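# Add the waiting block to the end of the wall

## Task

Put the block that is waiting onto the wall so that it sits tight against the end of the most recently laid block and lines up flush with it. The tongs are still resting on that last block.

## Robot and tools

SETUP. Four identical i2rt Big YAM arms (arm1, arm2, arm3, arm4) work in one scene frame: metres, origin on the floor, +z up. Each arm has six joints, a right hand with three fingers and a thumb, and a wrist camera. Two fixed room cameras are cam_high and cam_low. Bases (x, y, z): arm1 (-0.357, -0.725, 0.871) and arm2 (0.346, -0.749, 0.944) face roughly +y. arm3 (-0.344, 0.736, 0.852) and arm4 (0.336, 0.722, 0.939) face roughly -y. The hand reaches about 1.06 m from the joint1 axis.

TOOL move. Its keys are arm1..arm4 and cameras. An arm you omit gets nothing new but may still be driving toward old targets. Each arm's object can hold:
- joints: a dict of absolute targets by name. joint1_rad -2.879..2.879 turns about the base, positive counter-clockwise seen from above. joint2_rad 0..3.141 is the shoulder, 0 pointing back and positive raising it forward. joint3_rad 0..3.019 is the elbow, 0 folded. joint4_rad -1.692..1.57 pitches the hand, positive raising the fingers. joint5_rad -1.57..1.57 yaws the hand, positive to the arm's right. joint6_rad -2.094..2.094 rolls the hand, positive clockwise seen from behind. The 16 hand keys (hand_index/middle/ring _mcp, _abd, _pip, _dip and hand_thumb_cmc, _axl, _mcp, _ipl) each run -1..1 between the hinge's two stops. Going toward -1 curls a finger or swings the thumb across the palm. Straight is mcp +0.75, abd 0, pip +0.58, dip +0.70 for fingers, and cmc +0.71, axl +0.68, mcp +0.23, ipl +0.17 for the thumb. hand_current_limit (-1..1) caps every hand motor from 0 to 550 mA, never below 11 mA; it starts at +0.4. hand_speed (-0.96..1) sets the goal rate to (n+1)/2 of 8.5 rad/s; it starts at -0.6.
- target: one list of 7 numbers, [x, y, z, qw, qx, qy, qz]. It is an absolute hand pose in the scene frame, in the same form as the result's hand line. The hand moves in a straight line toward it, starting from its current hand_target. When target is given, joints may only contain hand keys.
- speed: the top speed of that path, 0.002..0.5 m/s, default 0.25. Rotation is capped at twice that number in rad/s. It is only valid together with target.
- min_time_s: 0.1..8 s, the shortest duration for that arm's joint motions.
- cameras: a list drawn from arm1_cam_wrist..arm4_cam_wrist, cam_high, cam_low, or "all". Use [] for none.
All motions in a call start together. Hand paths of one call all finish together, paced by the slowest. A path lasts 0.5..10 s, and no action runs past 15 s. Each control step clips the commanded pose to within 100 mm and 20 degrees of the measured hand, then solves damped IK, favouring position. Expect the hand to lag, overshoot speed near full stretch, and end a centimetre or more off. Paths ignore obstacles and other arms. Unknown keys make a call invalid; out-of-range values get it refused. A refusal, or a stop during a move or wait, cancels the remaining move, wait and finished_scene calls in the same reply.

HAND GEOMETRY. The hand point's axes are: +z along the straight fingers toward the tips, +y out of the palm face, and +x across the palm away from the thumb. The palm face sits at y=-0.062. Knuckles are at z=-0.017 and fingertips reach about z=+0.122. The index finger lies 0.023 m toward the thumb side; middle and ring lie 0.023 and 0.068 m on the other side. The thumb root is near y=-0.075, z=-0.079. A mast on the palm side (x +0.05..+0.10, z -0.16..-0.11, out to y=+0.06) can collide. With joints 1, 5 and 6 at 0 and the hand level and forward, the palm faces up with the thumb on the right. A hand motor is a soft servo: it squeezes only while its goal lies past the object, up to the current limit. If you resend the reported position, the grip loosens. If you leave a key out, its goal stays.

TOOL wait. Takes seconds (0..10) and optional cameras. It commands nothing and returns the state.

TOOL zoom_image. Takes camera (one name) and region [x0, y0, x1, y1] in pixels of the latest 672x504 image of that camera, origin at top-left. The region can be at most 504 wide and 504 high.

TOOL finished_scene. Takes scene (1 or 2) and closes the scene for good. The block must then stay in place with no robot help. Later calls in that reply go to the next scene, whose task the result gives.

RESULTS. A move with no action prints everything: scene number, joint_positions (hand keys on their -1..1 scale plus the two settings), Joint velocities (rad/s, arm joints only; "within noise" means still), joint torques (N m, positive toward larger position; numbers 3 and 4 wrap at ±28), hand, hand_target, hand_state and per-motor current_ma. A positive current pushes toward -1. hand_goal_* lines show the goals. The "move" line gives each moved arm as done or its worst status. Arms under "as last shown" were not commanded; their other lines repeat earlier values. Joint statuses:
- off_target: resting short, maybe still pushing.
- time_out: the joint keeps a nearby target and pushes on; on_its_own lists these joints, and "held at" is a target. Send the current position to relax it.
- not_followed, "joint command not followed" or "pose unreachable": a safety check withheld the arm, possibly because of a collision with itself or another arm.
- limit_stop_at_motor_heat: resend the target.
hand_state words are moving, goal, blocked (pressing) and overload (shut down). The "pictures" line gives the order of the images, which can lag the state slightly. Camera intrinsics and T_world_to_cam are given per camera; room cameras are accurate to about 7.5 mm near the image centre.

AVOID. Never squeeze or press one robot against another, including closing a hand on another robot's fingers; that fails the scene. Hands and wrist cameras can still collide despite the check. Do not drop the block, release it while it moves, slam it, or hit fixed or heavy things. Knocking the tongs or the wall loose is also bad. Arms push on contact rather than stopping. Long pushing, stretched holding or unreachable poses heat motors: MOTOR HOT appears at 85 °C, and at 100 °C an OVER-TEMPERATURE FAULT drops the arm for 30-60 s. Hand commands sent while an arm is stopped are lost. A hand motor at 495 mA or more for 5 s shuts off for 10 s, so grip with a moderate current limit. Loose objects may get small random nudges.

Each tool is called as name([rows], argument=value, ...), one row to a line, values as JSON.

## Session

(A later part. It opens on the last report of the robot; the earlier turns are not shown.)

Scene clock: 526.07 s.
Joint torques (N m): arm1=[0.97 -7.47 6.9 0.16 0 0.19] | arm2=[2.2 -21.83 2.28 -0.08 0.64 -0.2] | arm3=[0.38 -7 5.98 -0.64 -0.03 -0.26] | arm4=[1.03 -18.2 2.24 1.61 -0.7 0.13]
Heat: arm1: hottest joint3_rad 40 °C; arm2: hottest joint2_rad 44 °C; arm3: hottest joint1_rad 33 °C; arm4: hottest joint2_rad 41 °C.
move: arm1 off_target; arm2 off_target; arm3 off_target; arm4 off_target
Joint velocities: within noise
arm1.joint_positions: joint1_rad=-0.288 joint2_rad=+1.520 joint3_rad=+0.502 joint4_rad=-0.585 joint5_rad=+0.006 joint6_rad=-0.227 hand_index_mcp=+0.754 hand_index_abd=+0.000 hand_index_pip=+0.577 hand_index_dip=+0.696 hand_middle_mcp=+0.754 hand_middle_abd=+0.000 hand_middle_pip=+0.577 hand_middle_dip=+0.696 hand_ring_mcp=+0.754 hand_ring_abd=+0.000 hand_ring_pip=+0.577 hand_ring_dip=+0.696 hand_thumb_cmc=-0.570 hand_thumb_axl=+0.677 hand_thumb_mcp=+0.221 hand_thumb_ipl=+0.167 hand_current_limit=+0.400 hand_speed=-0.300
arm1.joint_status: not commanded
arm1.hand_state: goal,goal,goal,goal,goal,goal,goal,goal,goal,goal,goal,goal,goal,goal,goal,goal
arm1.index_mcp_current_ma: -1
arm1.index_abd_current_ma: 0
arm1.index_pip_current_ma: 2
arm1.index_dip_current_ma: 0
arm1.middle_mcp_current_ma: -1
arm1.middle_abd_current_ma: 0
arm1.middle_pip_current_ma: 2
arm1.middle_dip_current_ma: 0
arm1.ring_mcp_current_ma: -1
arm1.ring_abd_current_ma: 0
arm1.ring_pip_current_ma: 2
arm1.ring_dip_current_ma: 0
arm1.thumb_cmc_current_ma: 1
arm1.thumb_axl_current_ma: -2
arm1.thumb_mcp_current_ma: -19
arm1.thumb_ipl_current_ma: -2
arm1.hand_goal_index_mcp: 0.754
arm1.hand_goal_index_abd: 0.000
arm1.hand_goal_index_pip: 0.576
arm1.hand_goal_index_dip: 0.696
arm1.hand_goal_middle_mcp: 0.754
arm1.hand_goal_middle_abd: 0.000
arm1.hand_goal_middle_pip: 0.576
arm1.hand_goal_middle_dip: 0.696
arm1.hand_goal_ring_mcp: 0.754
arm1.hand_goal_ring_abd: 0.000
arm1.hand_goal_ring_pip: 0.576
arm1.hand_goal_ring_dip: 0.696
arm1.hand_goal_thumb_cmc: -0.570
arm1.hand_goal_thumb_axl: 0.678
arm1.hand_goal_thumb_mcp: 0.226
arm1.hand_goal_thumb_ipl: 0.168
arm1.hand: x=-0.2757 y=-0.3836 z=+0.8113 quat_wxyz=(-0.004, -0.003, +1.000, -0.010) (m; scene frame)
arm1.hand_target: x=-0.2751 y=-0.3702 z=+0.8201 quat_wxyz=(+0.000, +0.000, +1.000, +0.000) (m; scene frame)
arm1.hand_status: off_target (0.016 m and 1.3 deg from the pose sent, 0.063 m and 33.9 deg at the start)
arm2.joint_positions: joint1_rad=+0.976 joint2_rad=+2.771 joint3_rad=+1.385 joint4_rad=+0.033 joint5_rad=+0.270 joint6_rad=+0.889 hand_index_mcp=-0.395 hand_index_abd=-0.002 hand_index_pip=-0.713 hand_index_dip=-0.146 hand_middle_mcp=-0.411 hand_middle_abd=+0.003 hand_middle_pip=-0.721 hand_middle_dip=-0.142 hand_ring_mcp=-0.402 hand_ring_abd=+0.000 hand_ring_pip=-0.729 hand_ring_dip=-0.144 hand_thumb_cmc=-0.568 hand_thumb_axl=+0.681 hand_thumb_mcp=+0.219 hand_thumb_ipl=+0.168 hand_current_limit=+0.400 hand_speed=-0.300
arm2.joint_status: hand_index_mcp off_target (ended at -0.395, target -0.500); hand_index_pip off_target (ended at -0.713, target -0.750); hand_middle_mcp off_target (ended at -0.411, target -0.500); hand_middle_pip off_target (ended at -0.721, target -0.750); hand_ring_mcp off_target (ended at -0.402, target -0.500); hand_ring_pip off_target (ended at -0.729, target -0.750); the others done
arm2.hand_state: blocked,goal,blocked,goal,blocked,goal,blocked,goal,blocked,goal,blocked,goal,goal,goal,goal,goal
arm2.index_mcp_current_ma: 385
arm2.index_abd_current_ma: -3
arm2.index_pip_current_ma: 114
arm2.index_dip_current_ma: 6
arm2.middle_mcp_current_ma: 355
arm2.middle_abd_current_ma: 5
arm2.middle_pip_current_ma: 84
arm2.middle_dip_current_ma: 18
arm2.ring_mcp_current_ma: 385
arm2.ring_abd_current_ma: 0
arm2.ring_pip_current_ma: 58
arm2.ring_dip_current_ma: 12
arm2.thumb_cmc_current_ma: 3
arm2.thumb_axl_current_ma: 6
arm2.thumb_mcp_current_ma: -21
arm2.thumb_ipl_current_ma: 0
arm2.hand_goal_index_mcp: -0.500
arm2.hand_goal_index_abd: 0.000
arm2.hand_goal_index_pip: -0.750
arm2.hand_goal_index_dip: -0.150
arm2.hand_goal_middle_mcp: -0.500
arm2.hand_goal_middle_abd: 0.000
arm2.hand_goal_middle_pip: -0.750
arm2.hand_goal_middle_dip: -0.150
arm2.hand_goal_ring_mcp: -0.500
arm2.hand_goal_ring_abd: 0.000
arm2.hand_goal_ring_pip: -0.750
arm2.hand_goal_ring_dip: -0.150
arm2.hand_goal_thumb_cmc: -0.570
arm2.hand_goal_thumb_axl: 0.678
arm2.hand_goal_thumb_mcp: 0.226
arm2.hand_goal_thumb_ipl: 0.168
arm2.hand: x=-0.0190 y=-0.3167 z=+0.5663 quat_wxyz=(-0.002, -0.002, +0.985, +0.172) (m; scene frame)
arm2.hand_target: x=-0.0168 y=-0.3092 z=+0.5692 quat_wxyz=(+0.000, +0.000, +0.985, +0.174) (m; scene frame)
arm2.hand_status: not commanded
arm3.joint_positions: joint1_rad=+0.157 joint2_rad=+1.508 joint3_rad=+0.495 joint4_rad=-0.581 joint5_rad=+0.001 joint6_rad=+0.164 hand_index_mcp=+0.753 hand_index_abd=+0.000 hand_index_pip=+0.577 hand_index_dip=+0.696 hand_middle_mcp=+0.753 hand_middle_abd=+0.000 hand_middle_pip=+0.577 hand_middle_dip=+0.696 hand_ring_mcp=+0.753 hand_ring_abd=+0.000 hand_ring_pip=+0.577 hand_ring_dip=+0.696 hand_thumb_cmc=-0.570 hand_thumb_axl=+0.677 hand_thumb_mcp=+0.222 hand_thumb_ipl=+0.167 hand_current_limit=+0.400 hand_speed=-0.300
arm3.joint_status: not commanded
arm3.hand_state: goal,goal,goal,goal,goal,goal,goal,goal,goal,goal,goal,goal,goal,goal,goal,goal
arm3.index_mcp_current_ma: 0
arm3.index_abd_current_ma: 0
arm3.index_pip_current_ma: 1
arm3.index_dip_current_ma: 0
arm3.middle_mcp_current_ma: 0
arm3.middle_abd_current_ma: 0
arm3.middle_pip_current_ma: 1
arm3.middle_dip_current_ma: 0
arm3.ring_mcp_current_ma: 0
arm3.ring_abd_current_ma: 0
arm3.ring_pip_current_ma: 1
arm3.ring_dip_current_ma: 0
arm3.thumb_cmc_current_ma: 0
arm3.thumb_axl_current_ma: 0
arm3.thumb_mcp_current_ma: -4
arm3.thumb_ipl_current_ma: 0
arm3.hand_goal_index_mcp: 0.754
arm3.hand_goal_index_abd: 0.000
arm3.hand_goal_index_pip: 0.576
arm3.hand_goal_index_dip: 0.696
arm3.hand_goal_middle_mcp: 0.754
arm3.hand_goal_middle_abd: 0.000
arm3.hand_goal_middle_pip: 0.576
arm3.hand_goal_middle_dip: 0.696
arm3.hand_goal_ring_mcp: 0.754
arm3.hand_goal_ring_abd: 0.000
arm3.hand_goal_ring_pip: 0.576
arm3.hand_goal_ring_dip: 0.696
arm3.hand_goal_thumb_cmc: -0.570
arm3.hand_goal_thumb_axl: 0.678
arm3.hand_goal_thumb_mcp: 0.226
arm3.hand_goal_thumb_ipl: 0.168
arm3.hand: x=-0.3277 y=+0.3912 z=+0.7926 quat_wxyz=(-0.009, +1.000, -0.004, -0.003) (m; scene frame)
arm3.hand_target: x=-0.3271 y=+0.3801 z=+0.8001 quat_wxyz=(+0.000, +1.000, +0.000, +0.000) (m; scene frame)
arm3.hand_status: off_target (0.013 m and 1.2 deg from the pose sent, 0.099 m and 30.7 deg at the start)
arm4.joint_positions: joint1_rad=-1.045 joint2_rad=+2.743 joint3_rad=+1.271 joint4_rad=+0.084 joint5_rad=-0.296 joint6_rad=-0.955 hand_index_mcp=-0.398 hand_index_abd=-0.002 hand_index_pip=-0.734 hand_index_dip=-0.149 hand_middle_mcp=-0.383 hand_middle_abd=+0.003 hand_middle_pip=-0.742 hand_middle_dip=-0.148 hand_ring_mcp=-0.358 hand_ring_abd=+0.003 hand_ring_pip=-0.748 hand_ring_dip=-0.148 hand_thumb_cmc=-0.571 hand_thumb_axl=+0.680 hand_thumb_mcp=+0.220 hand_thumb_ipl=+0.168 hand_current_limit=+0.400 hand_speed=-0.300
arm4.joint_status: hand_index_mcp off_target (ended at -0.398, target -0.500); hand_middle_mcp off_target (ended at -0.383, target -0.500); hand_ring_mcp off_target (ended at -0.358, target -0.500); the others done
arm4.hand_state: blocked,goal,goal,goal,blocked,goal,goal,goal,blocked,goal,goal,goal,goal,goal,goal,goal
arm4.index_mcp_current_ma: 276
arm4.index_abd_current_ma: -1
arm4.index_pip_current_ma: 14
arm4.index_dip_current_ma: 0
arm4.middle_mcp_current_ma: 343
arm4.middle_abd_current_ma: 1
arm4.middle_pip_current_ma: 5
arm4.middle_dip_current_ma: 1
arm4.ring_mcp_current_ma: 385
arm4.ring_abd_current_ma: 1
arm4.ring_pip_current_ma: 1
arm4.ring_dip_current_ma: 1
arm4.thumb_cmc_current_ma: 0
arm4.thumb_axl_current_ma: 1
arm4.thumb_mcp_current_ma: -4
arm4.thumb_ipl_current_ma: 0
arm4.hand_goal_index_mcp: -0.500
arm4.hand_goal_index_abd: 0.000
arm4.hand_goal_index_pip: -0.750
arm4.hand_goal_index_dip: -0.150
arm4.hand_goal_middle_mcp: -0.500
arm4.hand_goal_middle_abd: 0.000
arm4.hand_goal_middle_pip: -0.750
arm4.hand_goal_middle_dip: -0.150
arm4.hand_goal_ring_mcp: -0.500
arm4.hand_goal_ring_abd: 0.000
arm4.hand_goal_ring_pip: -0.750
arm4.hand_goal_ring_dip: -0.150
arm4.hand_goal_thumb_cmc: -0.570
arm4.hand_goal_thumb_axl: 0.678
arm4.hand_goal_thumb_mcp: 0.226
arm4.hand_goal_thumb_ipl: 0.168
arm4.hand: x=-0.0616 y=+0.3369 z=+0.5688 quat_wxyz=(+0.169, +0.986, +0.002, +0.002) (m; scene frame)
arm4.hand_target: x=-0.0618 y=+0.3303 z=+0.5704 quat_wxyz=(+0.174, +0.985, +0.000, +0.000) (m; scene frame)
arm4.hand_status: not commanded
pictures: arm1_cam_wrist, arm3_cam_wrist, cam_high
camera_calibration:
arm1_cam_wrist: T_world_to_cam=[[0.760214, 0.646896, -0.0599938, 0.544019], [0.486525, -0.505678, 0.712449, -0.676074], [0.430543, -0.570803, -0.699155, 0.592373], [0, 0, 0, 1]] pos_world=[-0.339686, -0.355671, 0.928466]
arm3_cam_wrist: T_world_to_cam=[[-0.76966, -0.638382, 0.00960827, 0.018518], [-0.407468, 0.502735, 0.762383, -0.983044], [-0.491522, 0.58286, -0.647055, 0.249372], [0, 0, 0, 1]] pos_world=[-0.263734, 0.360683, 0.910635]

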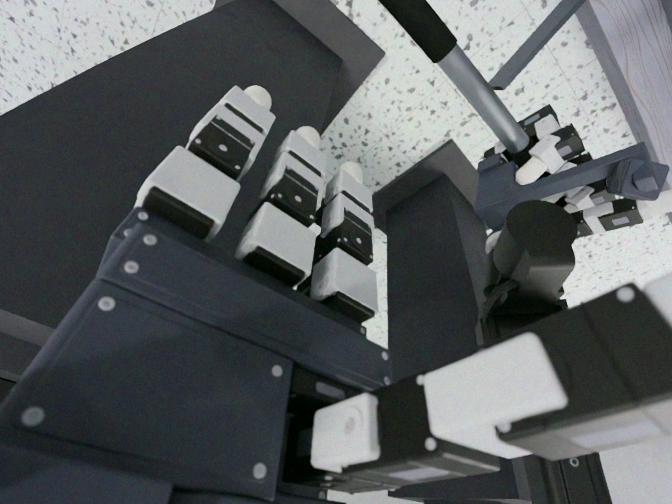

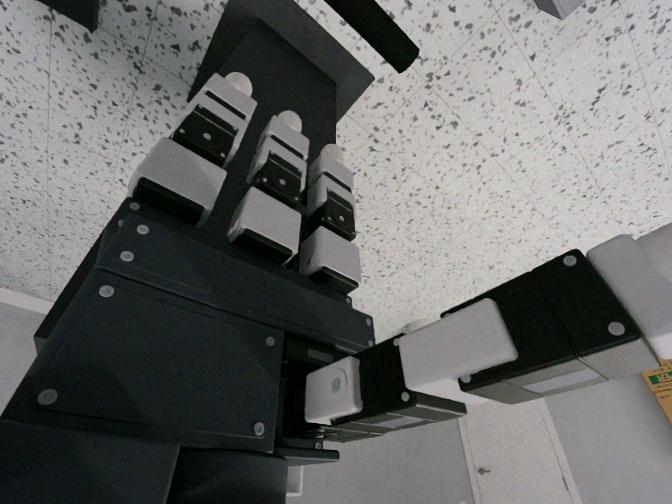

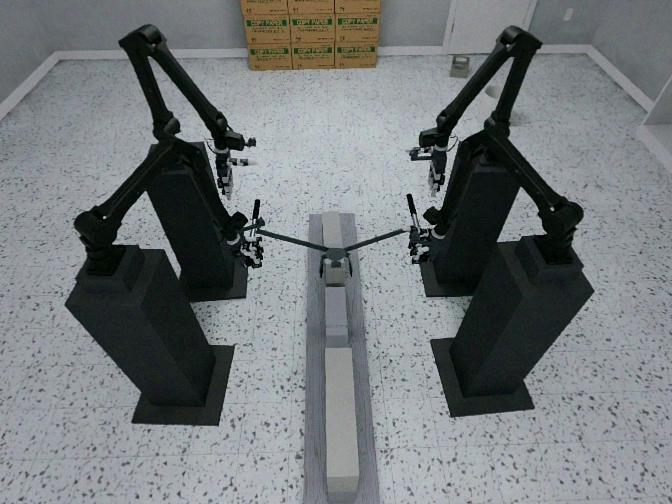

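move(arm1={"target": [-0.275, -0.370, 0.572, 0, 0, 1, 0], "speed": 0.12}, arm3={"target": [-0.327, 0.385, 0.572, 0, 1, 0, 0], "speed": 0.12}, cameras=["arm1_cam_wrist", "arm3_cam_wrist", "cam_low"])

Scene clock: 531.10 s.
Joint torques (N m): arm1=[0.32 -11.16 -1.31 1.21 0 0.14] | arm2=[1.2 -21.77 2.19 -0.01 0.63 -0.22] | arm3=[0.56 -11.28 -0.46 0.25 -0.02 -0.23] | arm4=[0.79 -18.02 2.22 1.65 -0.72 0.12]
Heat: arm1: hottest joint3_rad 40 °C; arm2: hottest joint2_rad 44 °C; arm3: hottest joint1_rad 33 °C; arm4: hottest joint2_rad 40 °C.
move: arm1 done; arm3 done
Joint velocities: within noise
arm1.joint_positions: joint1_rad=-0.288 joint2_rad=+2.444 joint3_rad=+0.660 joint4_rad=+0.191 joint5_rad=+0.007 joint6_rad=-0.227 hand_index_mcp=+0.754 hand_index_abd=+0.000 hand_index_pip=+0.577 hand_index_dip=+0.696 hand_middle_mcp=+0.754 hand_middle_abd=+0.000 hand_middle_pip=+0.577 hand_middle_dip=+0.696 hand_ring_mcp=+0.754 hand_ring_abd=+0.000 hand_ring_pip=+0.577 hand_ring_dip=+0.696 hand_thumb_cmc=-0.570 hand_thumb_axl=+0.677 hand_thumb_mcp=+0.221 hand_thumb_ipl=+0.167 hand_current_limit=+0.400 hand_speed=-0.300
arm1.joint_status: not commanded
arm1.hand_state: goal,goal,goal,goal,goal,goal,goal,goal,goal,goal,goal,goal,goal,goal,goal,goal
arm1.index_mcp_current_ma: -1
arm1.index_abd_current_ma: 0
arm1.index_pip_current_ma: 2
arm1.index_dip_current_ma: 0
arm1.middle_mcp_current_ma: -1
arm1.middle_abd_current_ma: 0
arm1.middle_pip_current_ma: 2
arm1.middle_dip_current_ma: 0
arm1.ring_mcp_current_ma: -1
arm1.ring_abd_current_ma: 0
arm1.ring_pip_current_ma: 2
arm1.ring_dip_current_ma: 0
arm1.thumb_cmc_current_ma: 1
arm1.thumb_axl_current_ma: -2
arm1.thumb_mcp_current_ma: -19
arm1.thumb_ipl_current_ma: -2
arm1.hand_goal_index_mcp: 0.754
arm1.hand_goal_index_abd: 0.000
arm1.hand_goal_index_pip: 0.576
arm1.hand_goal_index_dip: 0.696
arm1.hand_goal_middle_mcp: 0.754
arm1.hand_goal_middle_abd: 0.000
arm1.hand_goal_middle_pip: 0.576
arm1.hand_goal_middle_dip: 0.696
arm1.hand_goal_ring_mcp: 0.754
arm1.hand_goal_ring_abd: 0.000
arm1.hand_goal_ring_pip: 0.576
arm1.hand_goal_ring_dip: 0.696
arm1.hand_goal_thumb_cmc: -0.570
arm1.hand_goal_thumb_axl: 0.678
arm1.hand_goal_thumb_mcp: 0.226
arm1.hand_goal_thumb_ipl: 0.168
arm1.hand: x=-0.2755 y=-0.3744 z=+0.5736 quat_wxyz=(-0.002, -0.003, +1.000, -0.005) (m; scene frame)
arm1.hand_target: x=-0.2750 y=-0.3699 z=+0.5721 quat_wxyz=(+0.000, +0.000, +1.000, +0.000) (m; scene frame)
arm1.hand_status: done (0.005 m and 0.7 deg from the pose sent, 0.240 m and 1.3 deg at the start)
arm2, arm4: as last shown
arm3.joint_positions: joint1_rad=+0.157 joint2_rad=+2.388 joint3_rad=+0.614 joint4_rad=+0.182 joint5_rad=+0.001 joint6_rad=+0.163 hand_index_mcp=+0.753 hand_index_abd=+0.000 hand_index_pip=+0.577 hand_index_dip=+0.696 hand_middle_mcp=+0.753 hand_middle_abd=+0.000 hand_middle_pip=+0.577 hand_middle_dip=+0.696 hand_ring_mcp=+0.753 hand_ring_abd=+0.000 hand_ring_pip=+0.577 hand_ring_dip=+0.696 hand_thumb_cmc=-0.570 hand_thumb_axl=+0.677 hand_thumb_mcp=+0.222 hand_thumb_ipl=+0.167 hand_current_limit=+0.400 hand_speed=-0.300
arm3.joint_status: not commanded
arm3.hand_state: goal,goal,goal,goal,goal,goal,goal,goal,goal,goal,goal,goal,goal,goal,goal,goal
arm3.index_mcp_current_ma: 0
arm3.index_abd_current_ma: 0
arm3.index_pip_current_ma: 1
arm3.index_dip_current_ma: 0
arm3.middle_mcp_current_ma: 0
arm3.middle_abd_current_ma: 0
arm3.middle_pip_current_ma: 1
arm3.middle_dip_current_ma: 0
arm3.ring_mcp_current_ma: 0
arm3.ring_abd_current_ma: 0
arm3.ring_pip_current_ma: 1
arm3.ring_dip_current_ma: 0
arm3.thumb_cmc_current_ma: 0
arm3.thumb_axl_current_ma: 0
arm3.thumb_mcp_current_ma: -4
arm3.thumb_ipl_current_ma: 0
arm3.hand_goal_index_mcp: 0.754
arm3.hand_goal_index_abd: 0.000
arm3.hand_goal_index_pip: 0.576
arm3.hand_goal_index_dip: 0.696
arm3.hand_goal_middle_mcp: 0.754
arm3.hand_goal_middle_abd: 0.000
arm3.hand_goal_middle_pip: 0.576
arm3.hand_goal_middle_dip: 0.696
arm3.hand_goal_ring_mcp: 0.754
arm3.hand_goal_ring_abd: 0.000
arm3.hand_goal_ring_pip: 0.576
arm3.hand_goal_ring_dip: 0.696
arm3.hand_goal_thumb_cmc: -0.570
arm3.hand_goal_thumb_axl: 0.678
arm3.hand_goal_thumb_mcp: 0.226
arm3.hand_goal_thumb_ipl: 0.168
arm3.hand: x=-0.3280 y=+0.3906 z=+0.5700 quat_wxyz=(-0.008, +1.000, -0.004, -0.003) (m; scene frame)
arm3.hand_target: x=-0.3269 y=+0.3849 z=+0.5720 quat_wxyz=(+0.000, +1.000, +0.000, +0.000) (m; scene frame)
arm3.hand_status: done (0.006 m and 1.1 deg from the pose sent, 0.221 m and 1.2 deg at the start)
pictures: arm1_cam_wrist, arm3_cam_wrist, cam_low
camera_calibration:
arm1_cam_wrist: T_world_to_cam=[[0.760396, 0.647407, -0.0515926, 0.519107], [0.484406, -0.512443, 0.709051, -0.503336], [0.432606, -0.564151, -0.703268, 0.436833], [0, 0, 0, 1]] pos_world=[-0.339884, -0.347564, 0.690884]
arm3_cam_wrist: T_world_to_cam=[[-0.769419, -0.638667, 0.00993211, 0.0200991], [-0.408509, 0.503977, 0.761005, -0.813278], [-0.491034, 0.581474, -0.64867, 0.107185], [0, 0, 0, 1]] pos_world=[-0.264135, 0.360384, 0.688237]

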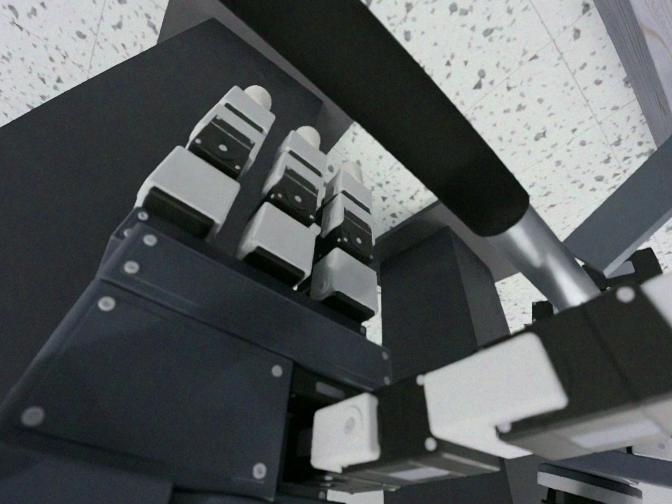

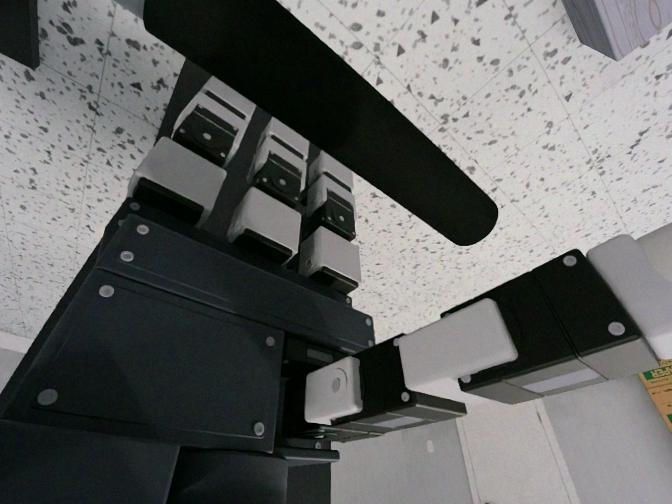

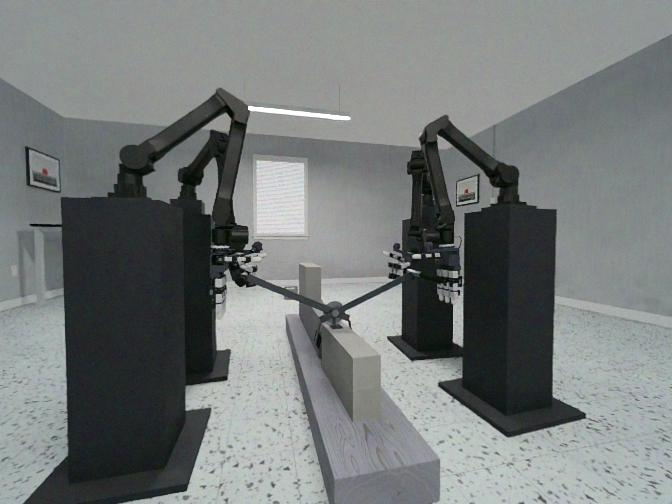

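move(arm1={"target": [-0.2785, -0.316, 0.551, 0, 0, 1, 0], "speed": 0.06}, arm3={"target": [-0.326, 0.337, 0.552, 0, 1, 0, 0], "speed": 0.06}, cameras=["arm1_cam_wrist", "arm3_cam_wrist"])

Scene clock: 541.10 s.
Joint torques (N m): arm1=[1.2 -11.93 0.13 0.4 -0.04 0.22] | arm2=[1.79 -21.77 2.3 0.08 0.66 -0.22] | arm3=[0.09 -12.28 0.73 -0.43 0 -0.24] | arm4=[1.03 -18.32 2.32 1.54 -0.71 0.12]
Heat: arm1: hottest joint3_rad 39 °C; arm2: hottest joint2_rad 44 °C; arm3: hottest joint1_rad 33 °C; arm4: hottest joint2_rad 40 °C.
move: arm1 done; arm3 done
Joint velocities: within noise
arm1.joint_positions: joint1_rad=-0.251 joint2_rad=+2.479 joint3_rad=+0.817 joint4_rad=+0.093 joint5_rad=+0.008 joint6_rad=-0.189 hand_index_mcp=+0.752 hand_index_abd=+0.000 hand_index_pip=+0.577 hand_index_dip=+0.696 hand_middle_mcp=+0.753 hand_middle_abd=+0.000 hand_middle_pip=+0.577 hand_middle_dip=+0.696 hand_ring_mcp=+0.753 hand_ring_abd=+0.000 hand_ring_pip=+0.577 hand_ring_dip=+0.696 hand_thumb_cmc=-0.570 hand_thumb_axl=+0.677 hand_thumb_mcp=+0.221 hand_thumb_ipl=+0.167 hand_current_limit=+0.400 hand_speed=-0.300
arm1.joint_status: not commanded
arm1.hand_state: goal,goal,goal,goal,goal,goal,goal,goal,goal,goal,goal,goal,goal,goal,goal,goal
arm1.index_mcp_current_ma: -5
arm1.index_abd_current_ma: 0
arm1.index_pip_current_ma: 2
arm1.index_dip_current_ma: 0
arm1.middle_mcp_current_ma: -4
arm1.middle_abd_current_ma: 0
arm1.middle_pip_current_ma: 2
arm1.middle_dip_current_ma: 0
arm1.ring_mcp_current_ma: -3
arm1.ring_abd_current_ma: 0
arm1.ring_pip_current_ma: 2
arm1.ring_dip_current_ma: 0
arm1.thumb_cmc_current_ma: 1
arm1.thumb_axl_current_ma: -2
arm1.thumb_mcp_current_ma: -19
arm1.thumb_ipl_current_ma: -2
arm1.hand_goal_index_mcp: 0.754
arm1.hand_goal_index_abd: 0.000
arm1.hand_goal_index_pip: 0.576
arm1.hand_goal_index_dip: 0.696
arm1.hand_goal_middle_mcp: 0.754
arm1.hand_goal_middle_abd: 0.000
arm1.hand_goal_middle_pip: 0.576
arm1.hand_goal_middle_dip: 0.696
arm1.hand_goal_ring_mcp: 0.754
arm1.hand_goal_ring_abd: 0.000
arm1.hand_goal_ring_pip: 0.576
arm1.hand_goal_ring_dip: 0.696
arm1.hand_goal_thumb_cmc: -0.570
arm1.hand_goal_thumb_axl: 0.678
arm1.hand_goal_thumb_mcp: 0.226
arm1.hand_goal_thumb_ipl: 0.168
arm1.hand: x=-0.2744 y=-0.3144 z=+0.5576 quat_wxyz=(+0.001, -0.002, +1.000, +0.007) (m; scene frame)
arm1.hand_target: x=-0.2784 y=-0.3161 z=+0.5511 quat_wxyz=(+0.000, +0.000, +1.000, +0.000) (m; scene frame)
arm1.hand_status: done (0.008 m and 0.8 deg from the pose sent, 0.063 m and 0.7 deg at the start)
arm2, arm4: as last shown
arm3.joint_positions: joint1_rad=+0.144 joint2_rad=+2.427 joint3_rad=+0.754 joint4_rad=+0.098 joint5_rad=+0.000 joint6_rad=+0.144 hand_index_mcp=+0.753 hand_index_abd=+0.000 hand_index_pip=+0.577 hand_index_dip=+0.696 hand_middle_mcp=+0.753 hand_middle_abd=+0.000 hand_middle_pip=+0.577 hand_middle_dip=+0.696 hand_ring_mcp=+0.751 hand_ring_abd=+0.000 hand_ring_pip=+0.577 hand_ring_dip=+0.696 hand_thumb_cmc=-0.570 hand_thumb_axl=+0.677 hand_thumb_mcp=+0.222 hand_thumb_ipl=+0.167 hand_current_limit=+0.400 hand_speed=-0.300
arm3.joint_status: not commanded
arm3.hand_state: goal,goal,goal,goal,goal,goal,goal,goal,goal,goal,goal,goal,goal,goal,goal,goal
arm3.index_mcp_current_ma: -1
arm3.index_abd_current_ma: 0
arm3.index_pip_current_ma: 1
arm3.index_dip_current_ma: 0
arm3.middle_mcp_current_ma: 0
arm3.middle_abd_current_ma: 0
arm3.middle_pip_current_ma: 1
arm3.middle_dip_current_ma: 0
arm3.ring_mcp_current_ma: -2
arm3.ring_abd_current_ma: 0
arm3.ring_pip_current_ma: 1
arm3.ring_dip_current_ma: 0
arm3.thumb_cmc_current_ma: 0
arm3.thumb_axl_current_ma: 0
arm3.thumb_mcp_current_ma: -4
arm3.thumb_ipl_current_ma: 0
arm3.hand_goal_index_mcp: 0.754
arm3.hand_goal_index_abd: 0.000
arm3.hand_goal_index_pip: 0.576
arm3.hand_goal_index_dip: 0.696
arm3.hand_goal_middle_mcp: 0.754
arm3.hand_goal_middle_abd: 0.000
arm3.hand_goal_middle_pip: 0.576
arm3.hand_goal_middle_dip: 0.696
arm3.hand_goal_ring_mcp: 0.754
arm3.hand_goal_ring_abd: 0.000
arm3.hand_goal_ring_pip: 0.576
arm3.hand_goal_ring_dip: 0.696
arm3.hand_goal_thumb_cmc: -0.570
arm3.hand_goal_thumb_axl: 0.678
arm3.hand_goal_thumb_mcp: 0.226
arm3.hand_goal_thumb_ipl: 0.168
arm3.hand: x=-0.3238 y=+0.3403 z=+0.5529 quat_wxyz=(+0.000, +1.000, -0.001, -0.001) (m; scene frame)
arm3.hand_target: x=-0.3260 y=+0.3370 z=+0.5521 quat_wxyz=(+0.000, +1.000, +0.000, +0.000) (m; scene frame)
arm3.hand_status: done (0.004 m and 0.2 deg from the pose sent, 0.057 m and 1.1 deg at the start)
pictures: arm1_cam_wrist, arm3_cam_wrist
camera_calibration:
arm1_cam_wrist: T_world_to_cam=[[0.761092, 0.64788, -0.0314761, 0.467732], [0.479743, -0.529587, 0.69956, -0.463125], [0.436562, -0.54753, -0.71388, 0.471119], [0, 0, 0, 1]] pos_world=[-0.339478, -0.290348, 0.675028]
arm3_cam_wrist: T_world_to_cam=[[-0.766022, -0.642572, 0.017654, -0.0105304], [-0.41376, 0.513897, 0.751474, -0.772964], [-0.491948, 0.568341, -0.659527, 0.137524], [0, 0, 0, 1]] pos_world=[-0.260233, 0.312297, 0.671749]

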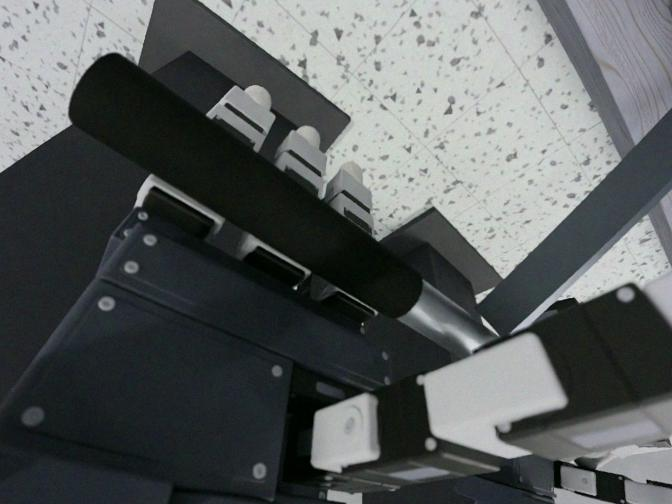

